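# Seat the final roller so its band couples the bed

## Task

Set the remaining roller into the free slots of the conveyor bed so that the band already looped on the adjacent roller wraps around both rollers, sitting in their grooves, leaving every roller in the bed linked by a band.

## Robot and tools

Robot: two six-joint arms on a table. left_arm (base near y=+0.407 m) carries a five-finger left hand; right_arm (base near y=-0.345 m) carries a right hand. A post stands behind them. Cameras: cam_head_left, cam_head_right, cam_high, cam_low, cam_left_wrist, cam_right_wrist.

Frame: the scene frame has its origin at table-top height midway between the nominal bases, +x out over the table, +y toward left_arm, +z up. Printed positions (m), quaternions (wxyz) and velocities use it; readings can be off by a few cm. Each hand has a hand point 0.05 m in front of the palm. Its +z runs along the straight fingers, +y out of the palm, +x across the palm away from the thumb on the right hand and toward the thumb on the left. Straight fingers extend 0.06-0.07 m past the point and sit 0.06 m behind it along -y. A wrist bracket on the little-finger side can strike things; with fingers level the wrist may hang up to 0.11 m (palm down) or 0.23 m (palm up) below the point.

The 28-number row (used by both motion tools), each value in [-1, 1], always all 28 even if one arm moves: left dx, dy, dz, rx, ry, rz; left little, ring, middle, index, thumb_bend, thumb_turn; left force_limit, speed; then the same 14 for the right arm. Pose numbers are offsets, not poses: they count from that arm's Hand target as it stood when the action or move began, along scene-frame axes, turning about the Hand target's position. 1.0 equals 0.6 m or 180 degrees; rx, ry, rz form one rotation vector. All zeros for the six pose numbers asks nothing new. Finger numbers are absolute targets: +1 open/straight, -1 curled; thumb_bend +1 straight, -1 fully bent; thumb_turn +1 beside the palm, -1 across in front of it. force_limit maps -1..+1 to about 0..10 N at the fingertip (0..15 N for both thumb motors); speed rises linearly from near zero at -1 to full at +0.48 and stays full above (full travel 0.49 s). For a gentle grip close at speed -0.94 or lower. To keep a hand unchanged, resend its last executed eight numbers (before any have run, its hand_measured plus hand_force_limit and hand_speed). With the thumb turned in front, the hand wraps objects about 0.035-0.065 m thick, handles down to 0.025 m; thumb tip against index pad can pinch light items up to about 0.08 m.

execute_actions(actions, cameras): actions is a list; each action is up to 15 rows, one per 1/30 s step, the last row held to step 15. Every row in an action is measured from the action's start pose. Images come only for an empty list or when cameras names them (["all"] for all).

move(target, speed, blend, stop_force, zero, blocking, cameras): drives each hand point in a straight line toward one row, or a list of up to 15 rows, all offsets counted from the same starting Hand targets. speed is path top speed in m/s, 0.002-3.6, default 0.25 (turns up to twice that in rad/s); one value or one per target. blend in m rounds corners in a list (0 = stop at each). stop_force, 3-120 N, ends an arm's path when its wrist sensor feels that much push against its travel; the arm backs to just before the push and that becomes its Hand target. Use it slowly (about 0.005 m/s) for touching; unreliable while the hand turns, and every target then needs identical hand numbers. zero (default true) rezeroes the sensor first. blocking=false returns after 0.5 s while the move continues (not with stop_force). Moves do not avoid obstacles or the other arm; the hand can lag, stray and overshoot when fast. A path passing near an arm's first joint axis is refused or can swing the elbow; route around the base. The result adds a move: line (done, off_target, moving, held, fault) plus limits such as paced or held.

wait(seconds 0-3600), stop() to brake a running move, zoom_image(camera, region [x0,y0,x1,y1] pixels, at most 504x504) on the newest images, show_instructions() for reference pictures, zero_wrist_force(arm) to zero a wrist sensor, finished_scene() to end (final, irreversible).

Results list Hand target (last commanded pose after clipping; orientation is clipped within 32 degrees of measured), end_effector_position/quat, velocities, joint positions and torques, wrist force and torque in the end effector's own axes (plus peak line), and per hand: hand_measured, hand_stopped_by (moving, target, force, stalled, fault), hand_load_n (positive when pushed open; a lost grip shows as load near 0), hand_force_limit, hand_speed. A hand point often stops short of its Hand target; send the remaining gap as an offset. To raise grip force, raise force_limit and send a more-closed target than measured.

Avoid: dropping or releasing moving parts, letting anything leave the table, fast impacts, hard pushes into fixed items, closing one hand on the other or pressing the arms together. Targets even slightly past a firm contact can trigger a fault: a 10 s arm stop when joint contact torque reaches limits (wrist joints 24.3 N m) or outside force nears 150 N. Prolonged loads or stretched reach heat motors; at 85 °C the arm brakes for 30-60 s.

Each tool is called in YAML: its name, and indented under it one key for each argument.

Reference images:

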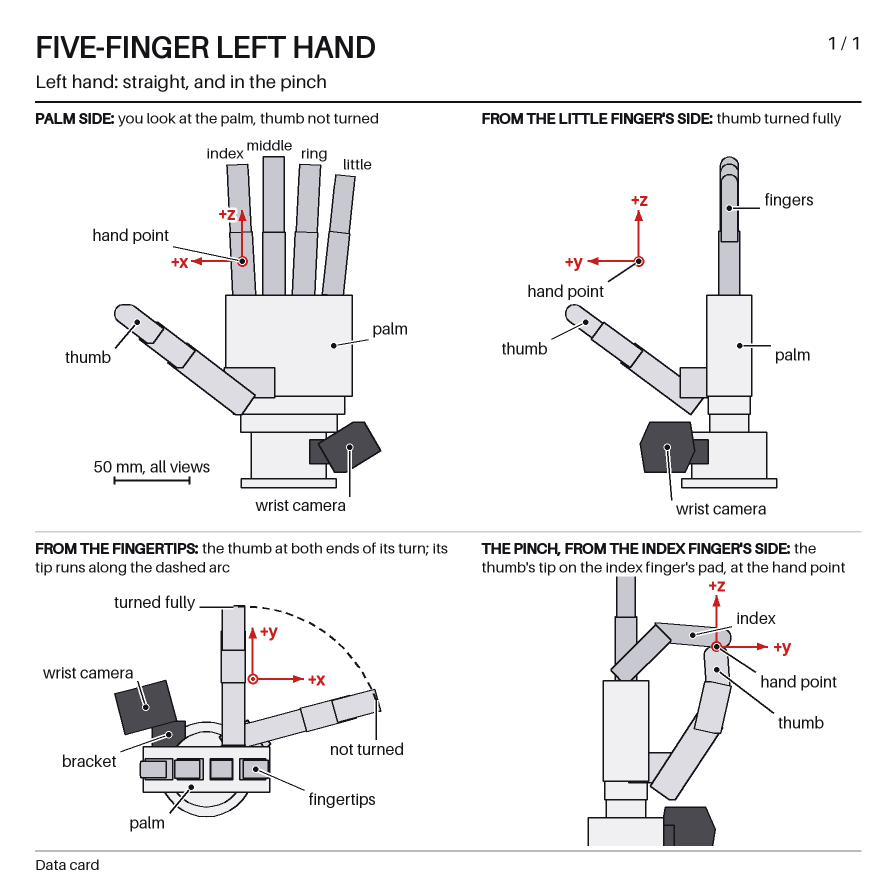

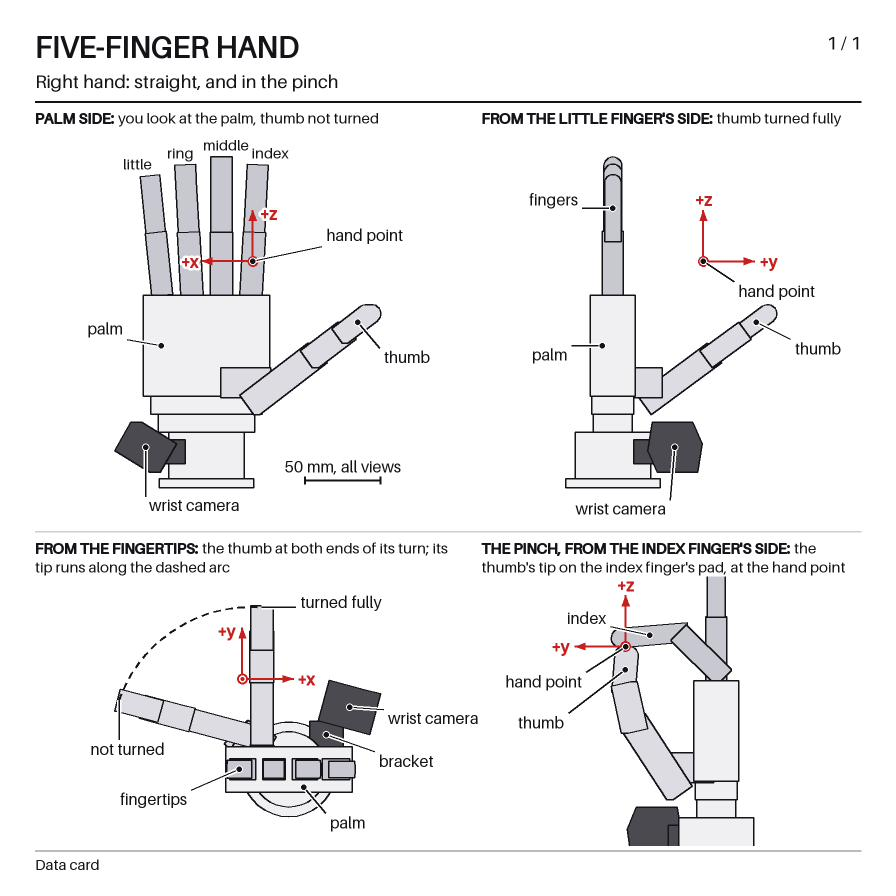

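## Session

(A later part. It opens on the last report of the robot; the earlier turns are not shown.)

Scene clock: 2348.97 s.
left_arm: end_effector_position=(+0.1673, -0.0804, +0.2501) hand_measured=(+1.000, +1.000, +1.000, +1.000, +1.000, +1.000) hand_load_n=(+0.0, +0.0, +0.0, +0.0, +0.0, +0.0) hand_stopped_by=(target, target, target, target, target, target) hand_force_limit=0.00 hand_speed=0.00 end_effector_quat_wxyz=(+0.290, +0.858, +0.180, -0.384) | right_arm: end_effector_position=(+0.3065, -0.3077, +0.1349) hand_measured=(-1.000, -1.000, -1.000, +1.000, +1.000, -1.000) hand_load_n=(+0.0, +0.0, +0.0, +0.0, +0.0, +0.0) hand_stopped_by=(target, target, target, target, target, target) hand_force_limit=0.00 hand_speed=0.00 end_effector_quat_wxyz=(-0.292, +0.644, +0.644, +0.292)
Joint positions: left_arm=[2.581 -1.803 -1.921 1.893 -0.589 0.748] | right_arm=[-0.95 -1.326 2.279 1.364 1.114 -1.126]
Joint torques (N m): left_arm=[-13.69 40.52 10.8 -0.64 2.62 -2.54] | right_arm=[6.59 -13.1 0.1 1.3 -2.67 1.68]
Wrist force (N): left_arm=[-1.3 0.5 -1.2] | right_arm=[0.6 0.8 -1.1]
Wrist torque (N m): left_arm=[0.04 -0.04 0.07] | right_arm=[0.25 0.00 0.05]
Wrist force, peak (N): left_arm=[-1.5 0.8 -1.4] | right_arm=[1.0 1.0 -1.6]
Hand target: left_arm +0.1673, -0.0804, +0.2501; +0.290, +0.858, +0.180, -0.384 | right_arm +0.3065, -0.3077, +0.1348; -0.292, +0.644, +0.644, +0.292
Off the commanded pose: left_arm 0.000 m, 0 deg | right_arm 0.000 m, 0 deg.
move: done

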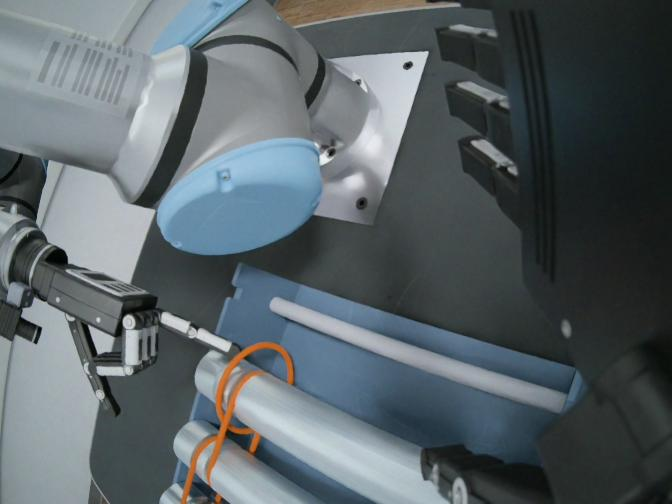

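move:
  target:
    - [0,0,0,0,0,0,1,1,1,1,1,1,0.0,0, 0,0.03,-0.0264,0,0,0,-1,-1,-1,1,1,-1,0,0]
  speed: 0.04
  stop_force: 3
  cameras: ["cam_left_wrist"]

zoom_image:
  camera: "cam_left_wrist"
  region: [160, 300, 320, 430]

Scene clock: 2353.40 s.
left_arm: end_effector_position=(+0.1673, -0.0804, +0.2501) hand_measured=(+1.000, +1.000, +1.000, +1.000, +1.000, +1.000) hand_load_n=(+0.0, +0.0, +0.0, +0.0, +0.0, +0.0) hand_stopped_by=(target, target, target, target, target, target) hand_force_limit=0.00 hand_speed=0.00 end_effector_quat_wxyz=(+0.290, +0.858, +0.180, -0.384) | right_arm: end_effector_position=(+0.3065, -0.2897, +0.1190) hand_measured=(-1.000, -1.000, -1.000, +1.000, +1.000, -1.000) hand_load_n=(+0.0, +0.0, +0.0, +0.0, +0.0, +0.0) hand_stopped_by=(target, target, target, target, target, target) hand_force_limit=0.00 hand_speed=0.00 end_effector_quat_wxyz=(-0.292, +0.644, +0.644, +0.292)
Joint positions: left_arm=[2.581 -1.803 -1.921 1.893 -0.589 0.748] | right_arm=[-0.907 -1.301 2.309 1.292 1.085 -1.09]
Joint torques (N m): left_arm=[-14 40.22 12.75 -0.74 2.37 -2.5] | right_arm=[6.48 -12.9 1.53 1.03 -2.68 1.66]
Wrist force (N): left_arm=[-1.3 0.7 -1.3] | right_arm=[0.5 0.9 -1.2]
Wrist torque (N m): left_arm=[0.06 -0.04 0.07] | right_arm=[0.27 0.01 0.05]
Wrist force, peak (N): left_arm=[-1.3 0.6 -1.6] | right_arm=[0.6 0.8 -1.3]
Hand target: left_arm +0.1673, -0.0804, +0.2501; +0.290, +0.858, +0.180, -0.384 | right_arm +0.3065, -0.2897, +0.1190; -0.292, +0.644, +0.644, +0.292
Off the commanded pose: left_arm 0.000 m, 0 deg | right_arm 0.000 m, 0 deg.
move: done

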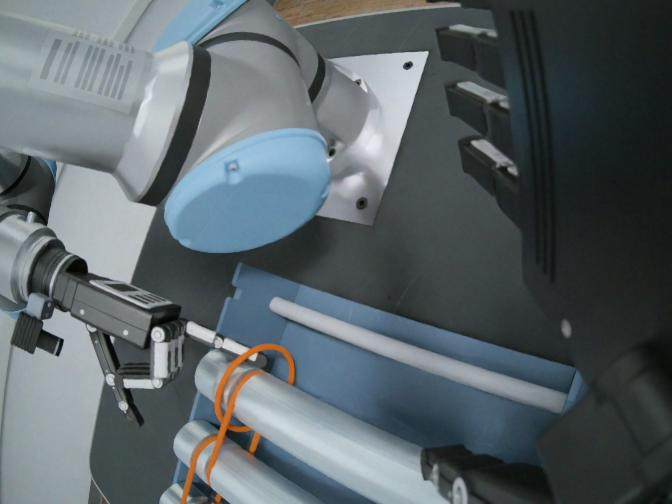

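Scaled by 3.150 from the camera's image (finer frame: 960x720).

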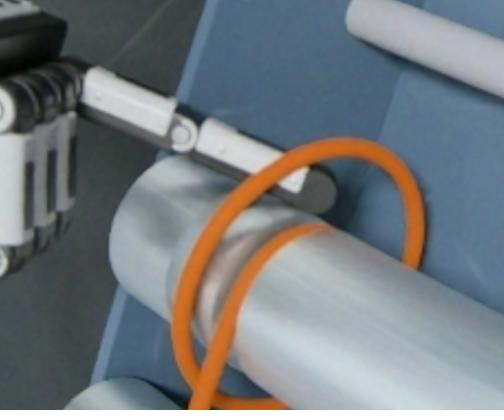

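move:
  target:
    - [0,0,0,0,0,0,1,1,1,1,1,1,0.0,0, 0,0.025,-0.022,0,0,0,-1,-1,-1,1,1,-1,0,0]
  speed: 0.04
  stop_force: 3
  cameras: ["cam_left_wrist"]

zoom_image:
  camera: "cam_left_wrist"
  region: [160, 300, 320, 430]

Scene clock: 2358.40 s.
left_arm: end_effector_position=(+0.1673, -0.0804, +0.2501) hand_measured=(+1.000, +1.000, +1.000, +1.000, +1.000, +1.000) hand_load_n=(+0.0, +0.5, +0.0, +0.0, +0.0, +0.0) hand_stopped_by=(target, target, target, target, target, target) hand_force_limit=0.00 hand_speed=0.00 end_effector_quat_wxyz=(+0.290, +0.858, +0.180, -0.384) | right_arm: end_effector_position=(+0.3065, -0.2747, +0.1058) hand_measured=(-1.000, -1.000, -1.000, +1.000, +1.000, -1.000) hand_load_n=(+0.0, +0.0, +0.0, +0.0, +0.0, +0.0) hand_stopped_by=(target, target, target, target, target, target) hand_force_limit=0.00 hand_speed=0.00 end_effector_quat_wxyz=(-0.292, +0.644, +0.644, +0.292)
Joint positions: left_arm=[2.581 -1.803 -1.921 1.893 -0.589 0.748] | right_arm=[-0.868 -1.277 2.33 1.231 1.06 -1.057]
Joint torques (N m): left_arm=[-13.54 40.44 15.23 -0.87 2.43 -2.42] | right_arm=[6.73 -13.26 2.17 1 -2.76 1.68]
Wrist force (N): left_arm=[-1.2 0.6 -1.2] | right_arm=[0.5 0.8 -1.0]
Wrist torque (N m): left_arm=[0.05 -0.06 0.08] | right_arm=[0.23 0.01 0.05]
Wrist force, peak (N): left_arm=[-1.4 0.6 -1.5] | right_arm=[0.4 0.9 -1.4]
Hand target: left_arm +0.1673, -0.0804, +0.2501; +0.290, +0.858, +0.180, -0.384 | right_arm +0.3065, -0.2747, +0.1058; -0.292, +0.644, +0.644, +0.292
Off the commanded pose: left_arm 0.000 m, 0 deg | right_arm 0.000 m, 0 deg.
move: done

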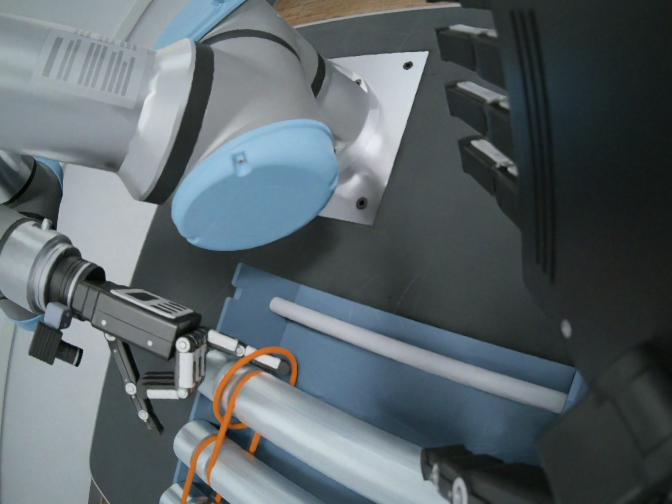

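Scaled by 3.150 from the camera's image (finer frame: 960x720).

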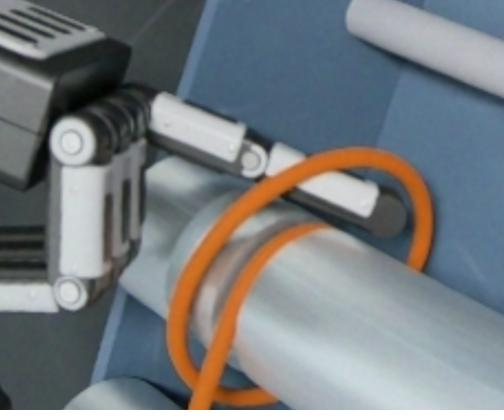

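move:
  target:
    - [0,0,0,0,0,0,1,1,1,1,1,1,0.0,0, 0,0.0175,-0.0085,0,0,0,-1,-1,-1,1,1,-1,0,0]
  speed: 0.04
  stop_force: 3
  cameras: ["cam_left_wrist"]

zoom_image:
  camera: "cam_left_wrist"
  region: [160, 300, 320, 430]

Scene clock: 2363.23 s.
left_arm: end_effector_position=(+0.1673, -0.0804, +0.2501) hand_measured=(+1.000, +1.000, +1.000, +1.000, +1.000, +1.000) hand_load_n=(+0.0, +0.0, +0.0, +0.0, +0.0, +0.0) hand_stopped_by=(target, target, target, target, target, target) hand_force_limit=0.00 hand_speed=0.00 end_effector_quat_wxyz=(+0.290, +0.858, +0.180, -0.384) | right_arm: end_effector_position=(+0.3065, -0.2642, +0.1007) hand_measured=(-1.000, -1.000, -1.000, +1.000, +1.000, -1.000) hand_load_n=(+0.0, +0.5, +0.0, +0.0, +0.0, +0.0) hand_stopped_by=(target, target, target, target, target, target) hand_force_limit=0.00 hand_speed=0.00 end_effector_quat_wxyz=(-0.292, +0.644, +0.644, +0.292)
Joint positions: left_arm=[2.581 -1.803 -1.921 1.893 -0.589 0.748] | right_arm=[-0.839 -1.27 2.341 1.201 1.041 -1.032]
Joint torques (N m): left_arm=[-14.35 40.08 17.34 -0.85 2.17 -2.43] | right_arm=[6.22 -13.4 2.06 0.96 -2.75 1.63]
Wrist force (N): left_arm=[-1.3 0.6 -1.4] | right_arm=[0.4 0.8 -1.1]
Wrist torque (N m): left_arm=[0.06 -0.04 0.07] | right_arm=[0.24 0.02 0.04]
Wrist force, peak (N): left_arm=[-1.3 0.7 -1.5] | right_arm=[0.5 1.1 -1.2]
Hand target: left_arm +0.1673, -0.0804, +0.2501; +0.290, +0.858, +0.180, -0.384 | right_arm +0.3065, -0.2642, +0.1007; -0.292, +0.644, +0.644, +0.292
Off the commanded pose: left_arm 0.000 m, 0 deg | right_arm 0.000 m, 0 deg.
move: done

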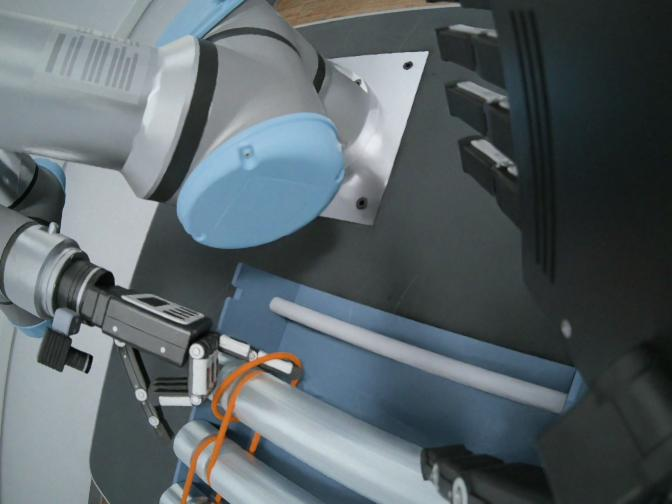

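Scaled by 3.150 from the camera's image (finer frame: 960x720).

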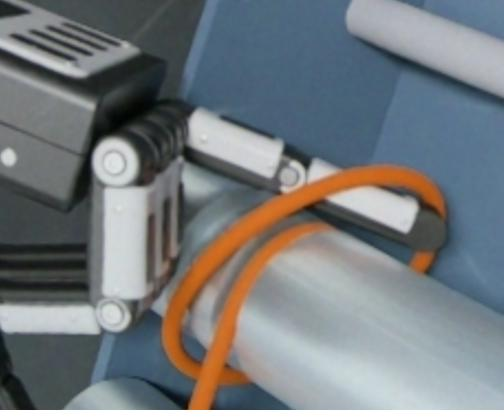

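move:
  target:
    - [0,0,0,0,0,0,1,1,1,1,1,1,0.0,0, 0,0.015,-0.003,0,0,0,-1,-1,-1,1,1,-1,0,0]
  speed: 0.04
  stop_force: 3
  cameras: ["cam_left_wrist"]

zoom_image:
  camera: "cam_left_wrist"
  region: [160, 300, 320, 430]

Scene clock: 2371.70 s.
left_arm: end_effector_position=(+0.1673, -0.0804, +0.2501) hand_measured=(+1.000, +1.000, +1.000, +1.000, +1.000, +1.000) hand_load_n=(+0.0, +0.0, +0.0, +0.0, +0.0, +0.0) hand_stopped_by=(target, target, target, target, target, target) hand_force_limit=0.00 hand_speed=0.00 end_effector_quat_wxyz=(+0.290, +0.858, +0.180, -0.384) | right_arm: end_effector_position=(+0.3065, -0.2552, +0.0989) hand_measured=(-1.000, -1.000, -1.000, +1.000, +1.000, -1.000) hand_load_n=(+0.5, +0.0, +0.0, +0.0, +0.0, +0.0) hand_stopped_by=(target, target, target, target, target, target) hand_force_limit=0.00 hand_speed=0.00 end_effector_quat_wxyz=(-0.292, +0.644, +0.644, +0.292)
Joint positions: left_arm=[2.581 -1.803 -1.921 1.893 -0.589 0.748] | right_arm=[-0.813 -1.271 2.347 1.184 1.024 -1.008]
Joint torques (N m): left_arm=[-13.33 39.96 19.37 -0.83 2.15 -2.25] | right_arm=[6.63 -25.45 3.05 0.83 -2.77 1.62]
Wrist force (N): left_arm=[-1.3 0.8 -1.3] | right_arm=[0.9 0.9 -1.7]
Wrist torque (N m): left_arm=[0.08 -0.04 0.06] | right_arm=[0.28 0.01 0.06]
Wrist force, peak (N): left_arm=[-1.4 0.6 -1.5] | right_arm=[1.0 0.9 -1.8]
Hand target: left_arm +0.1673, -0.0804, +0.2501; +0.290, +0.858, +0.180, -0.384 | right_arm +0.3065, -0.2552, +0.0989; -0.292, +0.644, +0.644, +0.292
Off the commanded pose: left_arm 0.000 m, 0 deg | right_arm 0.000 m, 0 deg.
move: done

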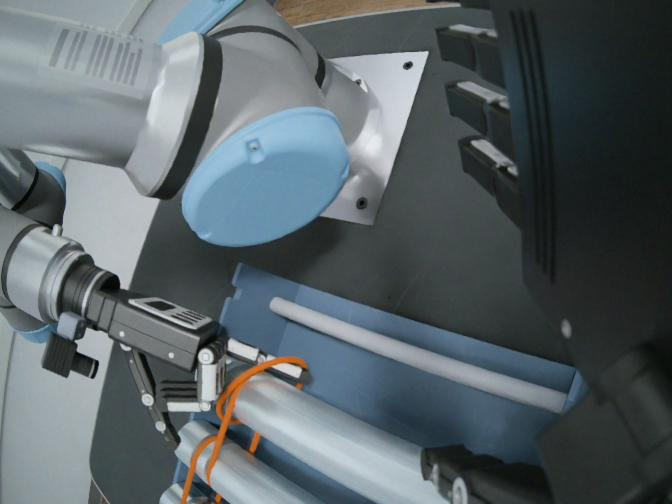

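Scaled by 3.150 from the camera's image (finer frame: 960x720).

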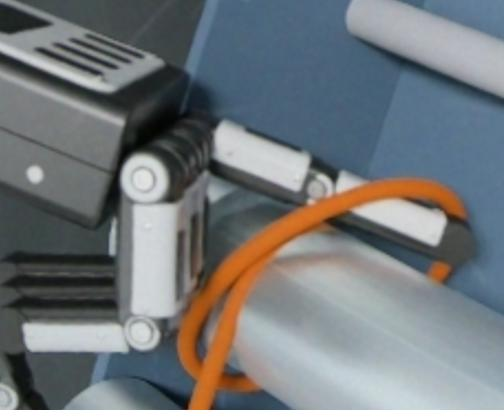

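move:
  target:
    - [0,0,0,0,0,0,1,1,1,1,1,1,0.0,0, -0.0025,0.045,-0.003,0,0,0.1111,-1,-1,-1,1,1,-1,0,0]
  speed: 0.03
  cameras: ["cam_left_wrist"]

zoom_image:
  camera: "cam_left_wrist"
  region: [160, 300, 320, 430]

Scene clock: 2392.83 s.
left_arm: end_effector_position=(+0.1673, -0.0804, +0.2501) hand_measured=(+1.000, +1.000, +1.000, +1.000, +1.000, +1.000) hand_load_n=(+0.0, +0.0, +0.0, +0.0, +0.0, +0.0) hand_stopped_by=(target, target, target, target, target, target) hand_force_limit=0.00 hand_speed=0.00 end_effector_quat_wxyz=(+0.290, +0.858, +0.180, -0.384) | right_arm: end_effector_position=(+0.3050, -0.2282, +0.0971) hand_measured=(-1.000, -1.000, -1.000, +1.000, +1.000, -1.000) hand_load_n=(+0.0, +0.0, +0.0, +0.0, +0.0, +0.0) hand_stopped_by=(target, target, target, target, target, target) hand_force_limit=0.00 hand_speed=0.00 end_effector_quat_wxyz=(-0.338, +0.523, +0.746, +0.237)
Joint positions: left_arm=[2.581 -1.803 -1.921 1.893 -0.589 0.748] | right_arm=[-0.619 -1.168 2.2 1.291 1.126 -1.141]
Joint torques (N m): left_arm=[-13.74 39.52 20.1 -0.82 1.7 -2.24] | right_arm=[7.42 -10.94 -21.57 -4.85 -0.44 -2.09]
Wrist force (N): left_arm=[-1.4 0.5 -1.4] | right_arm=[30.2 -27.2 -29.0]
Wrist torque (N m): left_arm=[0.05 -0.02 0.06] | right_arm=[0.24 -0.83 1.64]
Wrist force, peak (N): left_arm=[-1.5 0.7 -1.4] | right_arm=[30.2 -27.2 -29.0]
Hand target: left_arm +0.1673, -0.0804, +0.2501; +0.290, +0.858, +0.180, -0.384 | right_arm +0.3050, -0.2282, +0.0971; -0.338, +0.523, +0.746, +0.237
Off the commanded pose: left_arm 0.000 m, 0 deg | right_arm 0.000 m, 0 deg.
move: done

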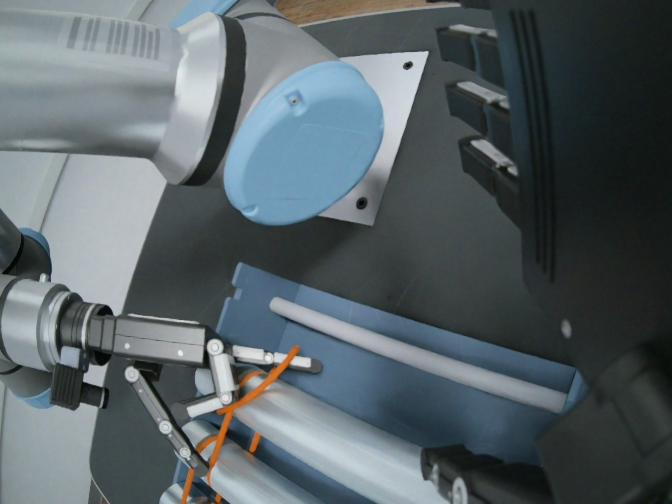

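Scaled by 3.150 from the camera's image (finer frame: 960x720).

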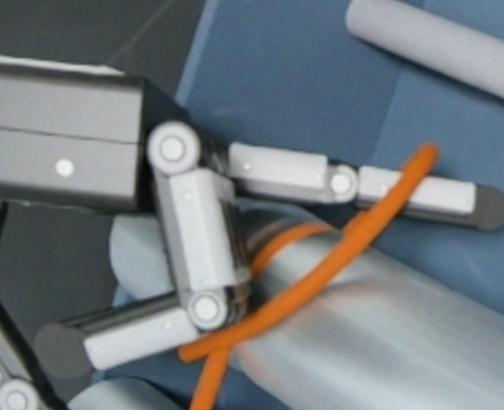

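move:
  target:
    - [0,0,0,0,0,0,1,1,1,1,1,1,0.0,0, -0.012,-0.004,0.022,0,0,0,-1,-1,-1,1,1,-1,0,0]
  speed: 0.05
  cameras: ["cam_left_wrist"]

zoom_image:
  camera: "cam_left_wrist"
  region: [160, 300, 320, 430]

Scene clock: 2399.60 s.
left_arm: end_effector_position=(+0.1673, -0.0804, +0.2501) hand_measured=(+1.000, +1.000, +1.000, +1.000, +1.000, +1.000) hand_load_n=(+0.0, +0.0, +0.0, +0.0, +0.0, +0.0) hand_stopped_by=(target, target, target, target, target, target) hand_force_limit=0.00 hand_speed=0.00 end_effector_quat_wxyz=(+0.290, +0.858, +0.180, -0.384) | right_arm: end_effector_position=(+0.2979, -0.2306, +0.1101) hand_measured=(-1.000, -1.000, -1.000, +1.000, +1.000, -1.000) hand_load_n=(+0.0, +0.0, +0.0, +0.0, +0.0, +0.0) hand_stopped_by=(target, target, target, target, target, target) hand_force_limit=0.00 hand_speed=0.00 end_effector_quat_wxyz=(-0.338, +0.523, +0.746, +0.237)
Joint positions: left_arm=[2.581 -1.803 -1.921 1.893 -0.589 0.748] | right_arm=[-0.64 -1.211 2.215 1.326 1.141 -1.158]
Joint torques (N m): left_arm=[-13.2 39.89 20.04 -0.87 1.76 -2.23] | right_arm=[-7.73 -29.56 0.16 4.98 1.93 -1.26]
Wrist force (N): left_arm=[-1.3 0.4 -1.2] | right_arm=[0.4 0.9 -1.0]
Wrist torque (N m): left_arm=[0.02 -0.03 0.07] | right_arm=[0.25 0.02 0.17]
Wrist force, peak (N): left_arm=[-1.5 0.6 -1.4] | right_arm=[30.4 -28.1 -29.8]
Hand target: left_arm +0.1673, -0.0804, +0.2501; +0.290, +0.858, +0.180, -0.384 | right_arm +0.2978, -0.2306, +0.1103; -0.338, +0.523, +0.746, +0.237
Off the commanded pose: left_arm 0.000 m, 0 deg | right_arm 0.000 m, 0 deg.
move: done

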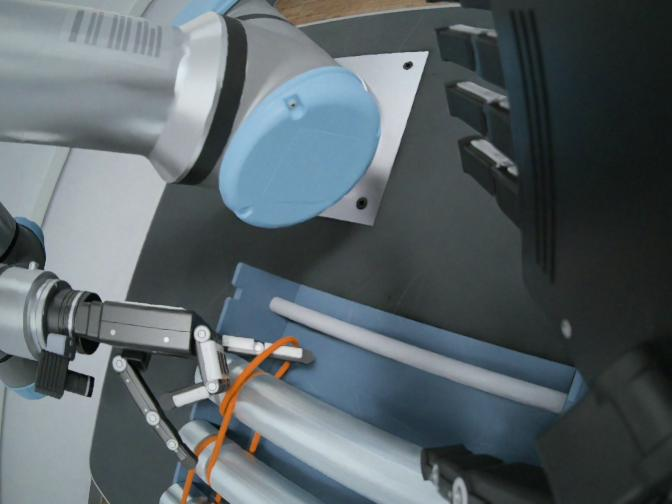

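Scaled by 3.150 from the camera's image (finer frame: 960x720).

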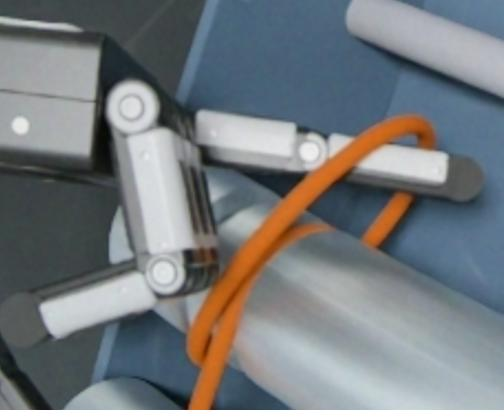

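move:
  target:
    - [0,0,0,0,0,0,1,1,1,1,1,1,0.0,0, -0.0187,-0.0523,0.075,0,0,0,-1,-1,-1,1,1,-1,0,-0.5]
  speed: 0.05
  cameras: ["cam_left_wrist"]

zoom_image:
  camera: "cam_left_wrist"
  region: [130, 260, 330, 430]

Scene clock: 2436.17 s.
left_arm: end_effector_position=(+0.1673, -0.0804, +0.2501) hand_measured=(+1.000, +1.000, +1.000, +1.000, +1.000, +1.000) hand_load_n=(+0.0, +0.0, +0.0, +0.0, +0.0, +0.0) hand_stopped_by=(target, target, target, target, target, target) hand_force_limit=0.00 hand_speed=0.00 end_effector_quat_wxyz=(+0.290, +0.858, +0.180, -0.384) | right_arm: end_effector_position=(+0.2866, -0.2619, +0.1551) hand_measured=(-1.000, -1.000, -1.000, +1.000, +1.000, -1.000) hand_load_n=(+0.0, +0.0, +0.5, -0.5, +0.0, +0.5) hand_stopped_by=(target, target, target, target, target, target) hand_force_limit=0.00 hand_speed=-0.50 end_effector_quat_wxyz=(-0.338, +0.523, +0.746, +0.237)
Joint positions: left_arm=[2.581 -1.803 -1.921 1.893 -0.589 0.748] | right_arm=[-0.749 -1.322 2.202 1.482 1.218 -1.242]
Joint torques (N m): left_arm=[-13.34 39.46 19.32 -0.86 1.63 -2.08] | right_arm=[-7.86 -25.68 -18.24 5.35 2.12 -1.53]
Wrist force (N): left_arm=[-1.2 0.6 -1.5] | right_arm=[0.0 1.7 -1.0]
Wrist torque (N m): left_arm=[0.07 -0.05 0.07] | right_arm=[0.28 0.00 0.16]
Wrist force, peak (N): left_arm=[-1.5 0.6 -1.5] | right_arm=[-0.1 1.7 -1.4]
Hand target: left_arm +0.1673, -0.0804, +0.2501; +0.290, +0.858, +0.180, -0.384 | right_arm +0.2866, -0.2620, +0.1553; -0.338, +0.523, +0.746, +0.237
Off the commanded pose: left_arm 0.000 m, 0 deg | right_arm 0.000 m, 0 deg.
move: done

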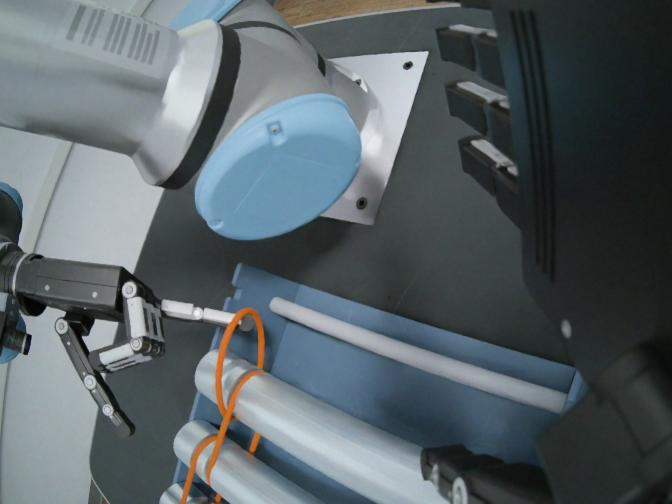

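Scaled by 2.520 from the camera's image (finer frame: 960x720).

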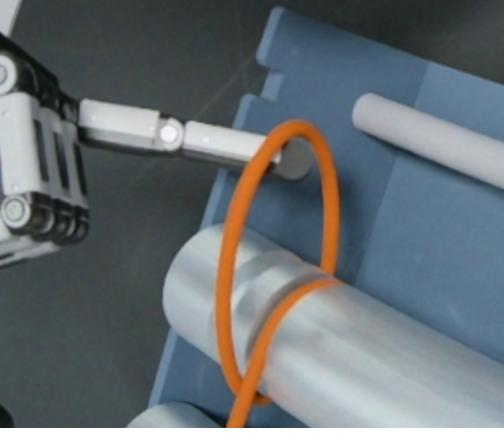

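execute_actions:
  actions: []
  cameras: ["cam_left_wrist","cam_head_left"]

zoom_image:
  camera: "cam_left_wrist"
  region: [130, 260, 330, 430]

Scene clock: 2458.13 s.
left_arm: end_effector_position=(+0.1673, -0.0804, +0.2501) hand_measured=(+1.000, +1.000, +1.000, +1.000, +1.000, +1.000) hand_load_n=(+0.0, +0.0, +0.0, -0.5, +0.0, +0.0) hand_stopped_by=(target, target, target, target, target, target) hand_force_limit=0.00 hand_speed=0.00 end_effector_quat_wxyz=(+0.290, +0.858, +0.180, -0.384) | right_arm: end_effector_position=(+0.2866, -0.2620, +0.1553) hand_measured=(-1.000, -1.000, -1.000, +1.000, +1.000, -1.000) hand_load_n=(+0.0, +0.0, +0.0, -0.5, +0.0, +0.5) hand_stopped_by=(target, target, target, target, target, target) hand_force_limit=0.00 hand_speed=-0.50 end_effector_quat_wxyz=(-0.338, +0.523, +0.746, +0.237)
Joint positions: left_arm=[2.581 -1.803 -1.921 1.893 -0.589 0.748] | right_arm=[-0.749 -1.322 2.202 1.483 1.218 -1.242]
Joint velocities: within noise
Joint torques (N m): left_arm=[-13.29 40.01 19.51 -0.77 1.52 -2.02] | right_arm=[-6.31 -27.18 -18.74 5.34 2.1 -1.27]
Motor temperatures (°C): left_arm=[39 39 41 43 46 37] | right_arm=[38 39 33 39 42 38]
Wrist force (N): left_arm=[-1.2 0.6 -1.3] | right_arm=[0.0 1.6 -0.9]
Wrist torque (N m): left_arm=[0.05 -0.05 0.08] | right_arm=[0.25 0.02 0.15]
Wrist force, peak (N): left_arm=[-1.4 0.7 -1.5] | right_arm=[-0.1 1.7 -1.3]
Hand target: left_arm +0.1673, -0.0804, +0.2501; +0.290, +0.858, +0.180, -0.384 | right_arm +0.2866, -0.2620, +0.1553; -0.338, +0.523, +0.746, +0.237
Off the commanded pose: left_arm 0.000 m, 0 deg | right_arm 0.000 m, 0 deg.
Images, in order (width x height): cam_head_left 896x504, cam_left_wrist 672x504.

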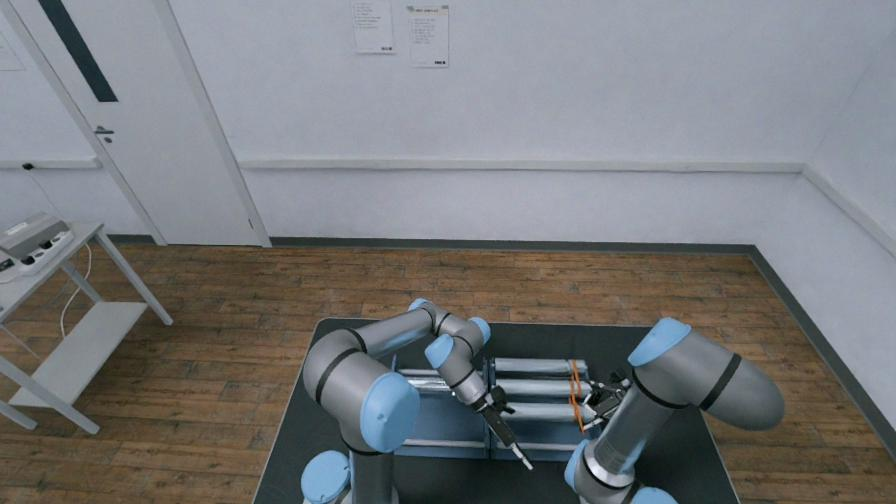

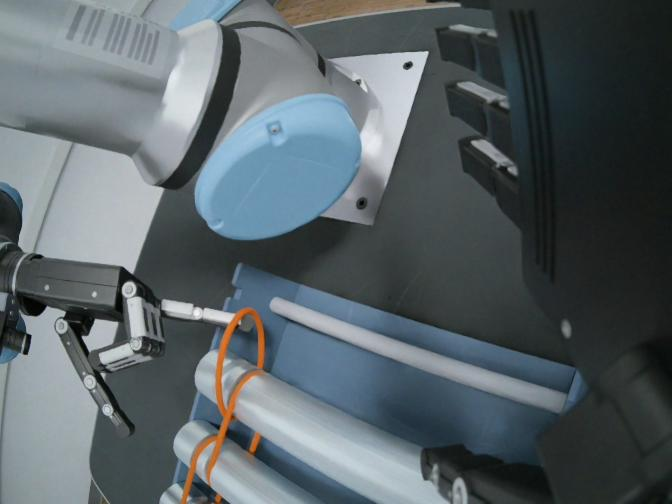

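Scaled by 2.520 from the camera's image (finer frame: 960x720).

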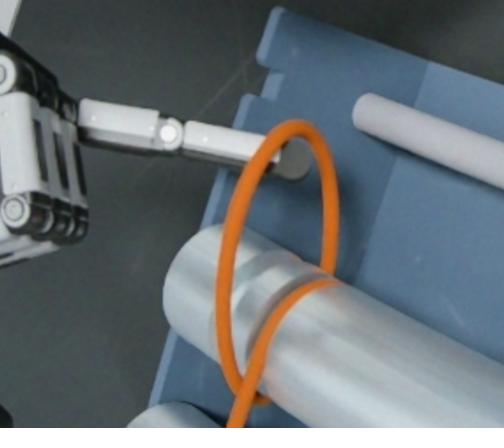

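move:
  target: [0,0,0,0,0,0,1,1,1,1,1,1,0,0,0,0.0167,0,0,0,0,-1,-1,-1,1,1,-1,0,-0.5]
  speed: 0.02
  cameras: ["cam_left_wrist"]

zoom_image:
  camera: "cam_left_wrist"
  region: [130, 260, 330, 430]

Scene clock: 2462.77 s.
left_arm: end_effector_position=(+0.1673, -0.0804, +0.2501) hand_measured=(+1.000, +1.000, +1.000, +1.000, +1.000, +1.000) hand_load_n=(+0.0, +0.0, +0.0, +0.0, +0.0, +0.0) hand_stopped_by=(target, target, target, target, target, target) hand_force_limit=0.00 hand_speed=0.00 end_effector_quat_wxyz=(+0.290, +0.858, +0.180, -0.384) | right_arm: end_effector_position=(+0.2866, -0.2521, +0.1553) hand_measured=(-1.000, -1.000, -1.000, +1.000, +1.000, -1.000) hand_load_n=(+0.0, +0.5, +0.0, -0.5, +0.0, +0.0) hand_stopped_by=(target, target, target, target, target, target) hand_force_limit=0.00 hand_speed=-0.50 end_effector_quat_wxyz=(-0.338, +0.523, +0.746, +0.237)
Joint positions: left_arm=[2.581 -1.803 -1.921 1.893 -0.589 0.748] | right_arm=[-0.723 -1.328 2.208 1.475 1.199 -1.223]
Joint torques (N m): left_arm=[-13 39.95 19.74 -0.92 1.44 -2.02] | right_arm=[6.48 -26.42 -1.12 1.2 -2.49 1.32]
Wrist force (N): left_arm=[-1.3 0.6 -1.2] | right_arm=[-0.1 1.6 -1.0]
Wrist torque (N m): left_arm=[0.05 -0.05 0.07] | right_arm=[0.26 0.01 0.02]
Wrist force, peak (N): left_arm=[-1.4 0.7 -1.6] | right_arm=[0.2 1.8 -1.2]
Hand target: left_arm +0.1673, -0.0804, +0.2501; +0.290, +0.858, +0.180, -0.384 | right_arm +0.2866, -0.2519, +0.1553; -0.338, +0.523, +0.746, +0.237
Off the commanded pose: left_arm 0.000 m, 0 deg | right_arm 0.000 m, 0 deg.
move: done

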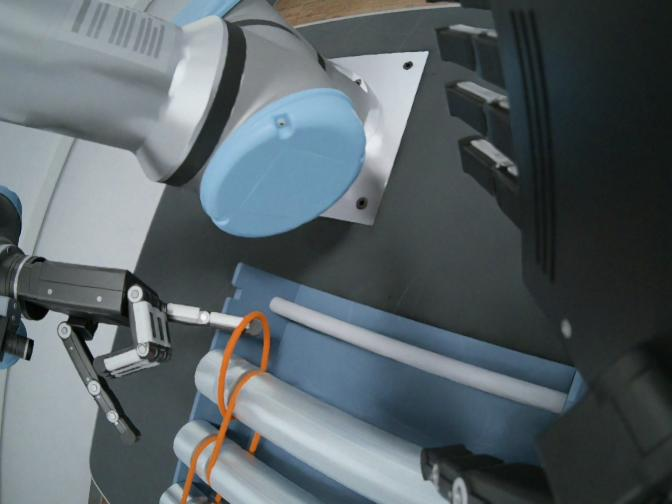

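Scaled by 2.520 from the camera's image (finer frame: 960x720).

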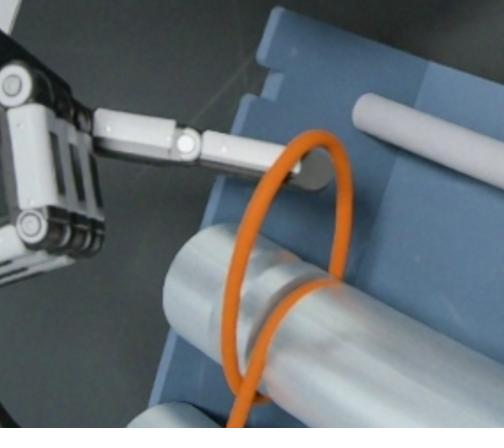

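move:
  target: [0,0,0,0,0,0,1,1,1,1,1,1,0,0,-0.018,0.0150,0,0.0043,0.0061,0.0777,-1,-1,-1,0.78,1,-1,0,-0.5]
  speed: 0.03
  cameras: ["cam_left_wrist"]

zoom_image:
  camera: "cam_left_wrist"
  region: [130, 260, 330, 430]

Scene clock: 2472.93 s.
left_arm: end_effector_position=(+0.1673, -0.0804, +0.2501) hand_measured=(+1.000, +1.000, +1.000, +1.000, +1.000, +1.000) hand_load_n=(+0.0, +0.0, +0.0, +0.0, +0.0, +0.0) hand_stopped_by=(target, target, target, target, target, target) hand_force_limit=0.00 hand_speed=0.00 end_effector_quat_wxyz=(+0.290, +0.858, +0.180, -0.384) | right_arm: end_effector_position=(+0.2758, -0.2430, +0.1553) hand_measured=(-1.000, -1.000, -1.000, +0.780, +1.000, -1.000) hand_load_n=(+0.0, +0.0, +0.0, -1.0, +0.0, +0.0) hand_stopped_by=(target, target, target, target, target, target) hand_force_limit=0.00 hand_speed=-0.50 end_effector_quat_wxyz=(-0.375, +0.428, +0.799, +0.194)
Joint positions: left_arm=[2.581 -1.803 -1.921 1.893 -0.589 0.748] | right_arm=[-0.616 -1.257 2.13 1.536 1.299 -1.321]
Joint torques (N m): left_arm=[-12.08 39.62 19.69 -0.96 1.44 -1.9] | right_arm=[7.31 -16.14 -19.37 5.27 2.33 -1.5]
Wrist force (N): left_arm=[-1.5 0.6 -1.3] | right_arm=[-0.1 1.7 -1.2]
Wrist torque (N m): left_arm=[0.05 -0.01 0.05] | right_arm=[0.29 0.00 0.16]
Wrist force, peak (N): left_arm=[-1.3 0.8 -1.5] | right_arm=[-0.1 1.7 -1.5]
Hand target: left_arm +0.1673, -0.0804, +0.2501; +0.290, +0.858, +0.180, -0.384 | right_arm +0.2758, -0.2429, +0.1553; -0.375, +0.428, +0.799, +0.194
Off the commanded pose: left_arm 0.000 m, 0 deg | right_arm 0.000 m, 0 deg.
move: done

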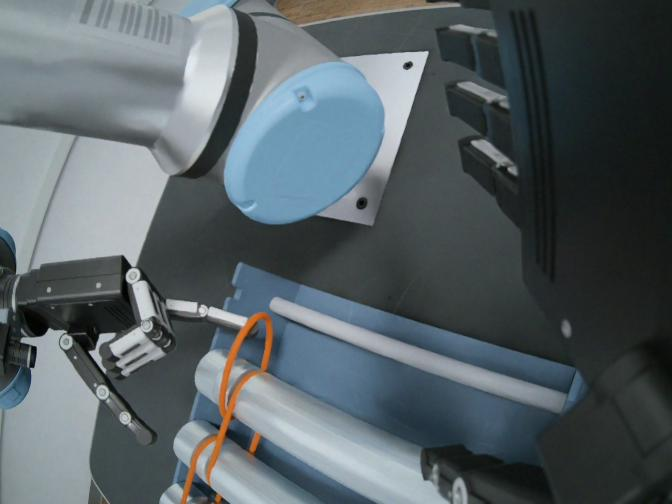

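Scaled by 2.520 from the camera's image (finer frame: 960x720).

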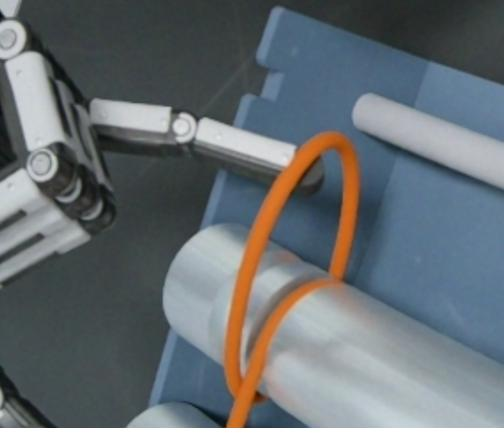

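move:
  target: [0,0,0,0,0,0,1,1,1,1,1,1,0,0,-0.0203,0.0289,-0.0035,0.0043,0.0061,0.0777,-1,-1,-1,0.56,1,-1,0,-0.5]
  speed: 0.03
  cameras: ["cam_left_wrist"]

zoom_image:
  camera: "cam_left_wrist"
  region: [130, 260, 330, 430]

Scene clock: 2480.43 s.
left_arm: end_effector_position=(+0.1673, -0.0804, +0.2501) hand_measured=(+1.000, +1.000, +1.000, +1.000, +1.000, +1.000) hand_load_n=(+0.0, +0.0, +0.0, +0.0, +0.0, +0.0) hand_stopped_by=(target, target, target, target, target, target) hand_force_limit=0.00 hand_speed=0.00 end_effector_quat_wxyz=(+0.290, +0.858, +0.180, -0.384) | right_arm: end_effector_position=(+0.2636, -0.2256, +0.1532) hand_measured=(-1.000, -1.000, -1.000, +0.560, +1.000, -1.000) hand_load_n=(+0.0, -0.5, +0.0, -1.0, +0.0, +0.5) hand_stopped_by=(target, target, target, target, target, target) hand_force_limit=0.00 hand_speed=-0.50 end_effector_quat_wxyz=(-0.406, +0.327, +0.840, +0.148)
Joint positions: left_arm=[2.581 -1.803 -1.921 1.893 -0.589 0.748] | right_arm=[-0.483 -1.194 2.065 1.58 1.382 -1.396]
Joint torques (N m): left_arm=[-12.28 39.5 19.58 -1 1.16 -1.93] | right_arm=[6.48 -19.74 -18.23 5.66 2.23 -1.68]
Wrist force (N): left_arm=[-1.2 0.6 -1.3] | right_arm=[-1.2 1.6 -1.9]
Wrist torque (N m): left_arm=[0.05 -0.05 0.07] | right_arm=[0.30 -0.07 0.15]
Wrist force, peak (N): left_arm=[-1.4 0.5 -1.6] | right_arm=[-1.5 1.7 -1.9]
Hand target: left_arm +0.1673, -0.0804, +0.2501; +0.290, +0.858, +0.180, -0.384 | right_arm +0.2636, -0.2256, +0.1532; -0.406, +0.327, +0.840, +0.148
Off the commanded pose: left_arm 0.000 m, 0 deg | right_arm 0.000 m, 0 deg.
move: done

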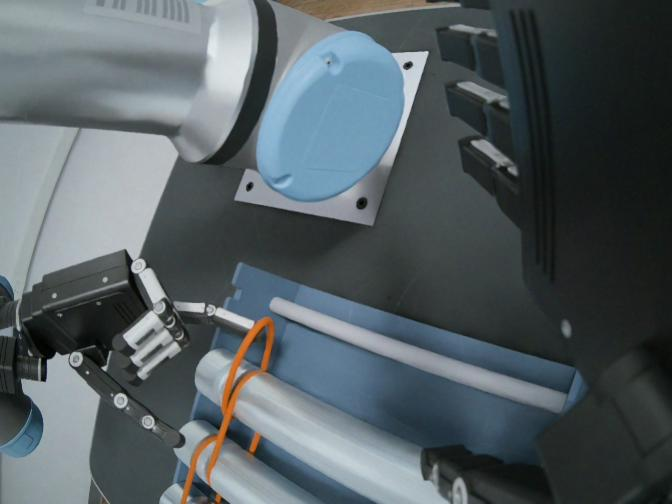

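Scaled by 2.520 from the camera's image (finer frame: 960x720).

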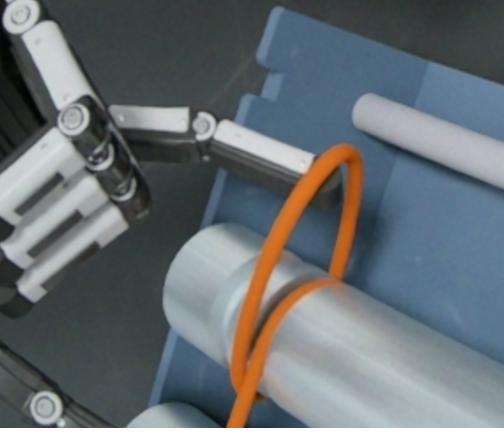

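zoom_image:
  camera: "cam_left_wrist"
  region: [180, 300, 290, 430]

Scaled by 3.877 from the camera's image (finer frame: 960x720).

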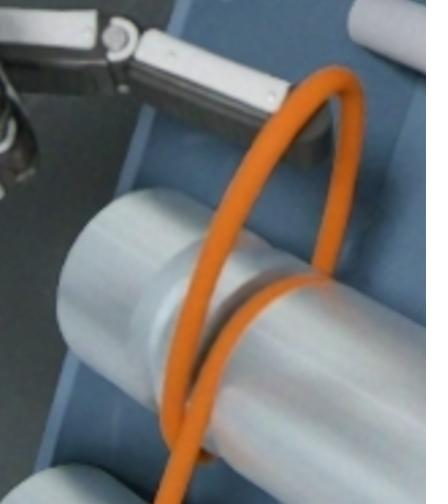

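move:
  target: [0,0,0,0,0,0,1,1,1,1,1,1,0,0,-0.021,0.0172,0.0003,0.0043,0.0061,0.0777,-1,-1,-1,0.4,1,-1,0,-0.5]
  speed: 0.03
  cameras: ["cam_left_wrist"]

zoom_image:
  camera: "cam_left_wrist"
  region: [130, 260, 330, 430]

Scene clock: 2524.33 s.
left_arm: end_effector_position=(+0.1673, -0.0804, +0.2501) hand_measured=(+1.000, +1.000, +1.000, +1.000, +1.000, +1.000) hand_load_n=(+0.0, +0.0, +0.0, +0.0, +0.0, +0.0) hand_stopped_by=(target, target, target, target, target, target) hand_force_limit=0.00 hand_speed=0.00 end_effector_quat_wxyz=(+0.290, +0.858, +0.180, -0.384) | right_arm: end_effector_position=(+0.2510, -0.2153, +0.1533) hand_measured=(-1.000, -1.000, -1.000, +0.400, +1.000, -1.000) hand_load_n=(+0.0, +0.0, +0.0, -3.5, +0.0, +0.5) hand_stopped_by=(target, target, target, target, target, target) hand_force_limit=0.00 hand_speed=-0.50 end_effector_quat_wxyz=(-0.431, +0.221, +0.869, +0.100)
Joint positions: left_arm=[2.581 -1.803 -1.921 1.893 -0.589 0.748] | right_arm=[-0.362 -1.141 2.001 1.625 1.475 -1.477]
Joint torques (N m): left_arm=[-12.83 39.49 19.68 -0.97 0.79 -1.77] | right_arm=[8.49 -24.02 -14.66 8.13 2.08 -2.03]
Wrist force (N): left_arm=[-1.3 0.7 -1.5] | right_arm=[-9.9 1.0 -5.5]
Wrist torque (N m): left_arm=[0.08 -0.05 0.07] | right_arm=[0.36 -0.46 0.09]
Wrist force, peak (N): left_arm=[-1.6 0.7 -1.3] | right_arm=[-10.0 1.1 -5.5]
Hand target: left_arm +0.1673, -0.0804, +0.2501; +0.290, +0.858, +0.180, -0.384 | right_arm +0.2510, -0.2153, +0.1533; -0.431, +0.221, +0.869, +0.100
Off the commanded pose: left_arm 0.000 m, 0 deg | right_arm 0.000 m, 0 deg.
move: done

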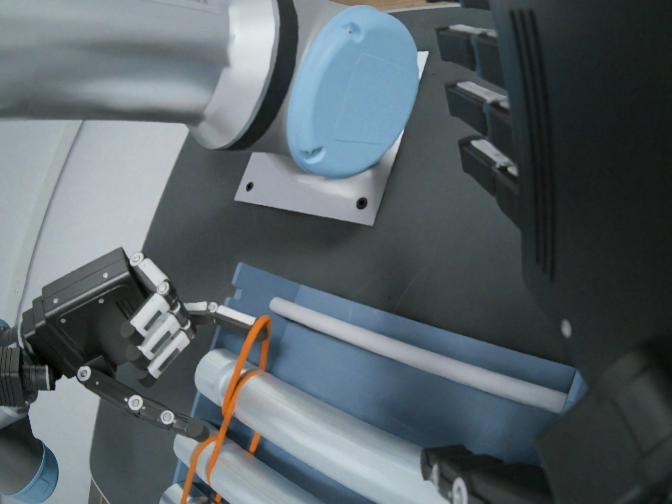

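Scaled by 2.520 from the camera's image (finer frame: 960x720).

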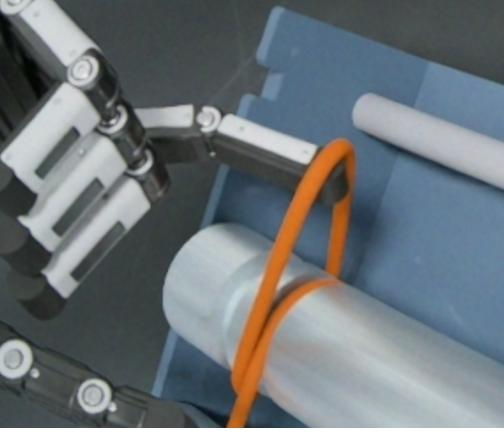

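move:
  target: [0,0,0,0,0,0,1,1,1,1,1,1,0,0,-0.0087,0.0068,-0.0193,0.0043,0.0061,0.0777,-1,-1,-1,0.4,1,-1,0,-0.5]
  speed: 0.03
  cameras: ["cam_left_wrist"]

zoom_image:
  camera: "cam_left_wrist"
  region: [130, 260, 330, 430]

Scene clock: 2541.20 s.
left_arm: end_effector_position=(+0.1673, -0.0804, +0.2501) hand_measured=(+1.000, +1.000, +1.000, +1.000, +1.000, +1.000) hand_load_n=(+0.0, +0.0, +0.0, +0.0, +0.0, +0.0) hand_stopped_by=(target, target, target, target, target, target) hand_force_limit=0.00 hand_speed=0.00 end_effector_quat_wxyz=(+0.290, +0.858, +0.180, -0.384) | right_arm: end_effector_position=(+0.2458, -0.2112, +0.1418) hand_measured=(-1.000, -1.000, -1.000, +0.400, +1.000, -1.000) hand_load_n=(+0.0, +0.0, +0.0, -2.5, +0.0, +0.0) hand_stopped_by=(target, target, target, target, target, target) hand_force_limit=0.00 hand_speed=-0.50 end_effector_quat_wxyz=(-0.450, +0.111, +0.885, +0.051)
Joint positions: left_arm=[2.581 -1.803 -1.921 1.893 -0.589 0.748] | right_arm=[-0.247 -1.061 1.929 1.643 1.575 -1.561]
Joint torques (N m): left_arm=[-13.14 38.96 19.46 -0.92 0.92 -1.6] | right_arm=[7.34 -25.16 -15.83 6.54 2.1 -1.85]
Wrist force (N): left_arm=[-1.1 0.5 -1.3] | right_arm=[-3.9 -0.5 -4.9]
Wrist torque (N m): left_arm=[0.04 -0.07 0.08] | right_arm=[0.27 -0.45 0.17]
Wrist force, peak (N): left_arm=[-1.4 0.6 -1.5] | right_arm=[-10.2 1.0 -5.7]
Hand target: left_arm +0.1673, -0.0804, +0.2501; +0.290, +0.858, +0.180, -0.384 | right_arm +0.2458, -0.2112, +0.1418; -0.450, +0.111, +0.885, +0.051
Off the commanded pose: left_arm 0.000 m, 0 deg | right_arm 0.000 m, 0 deg.
move: done

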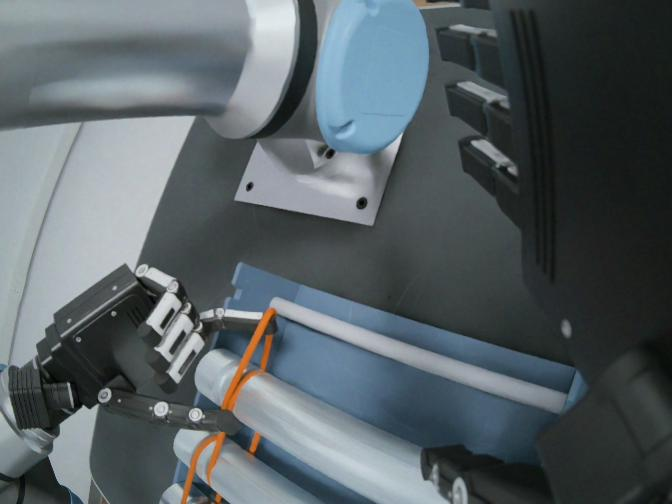

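Scaled by 2.520 from the camera's image (finer frame: 960x720).

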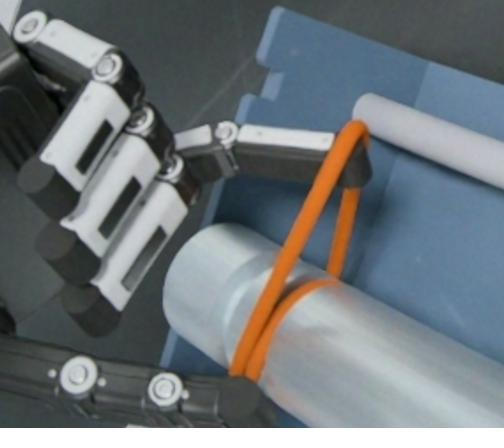

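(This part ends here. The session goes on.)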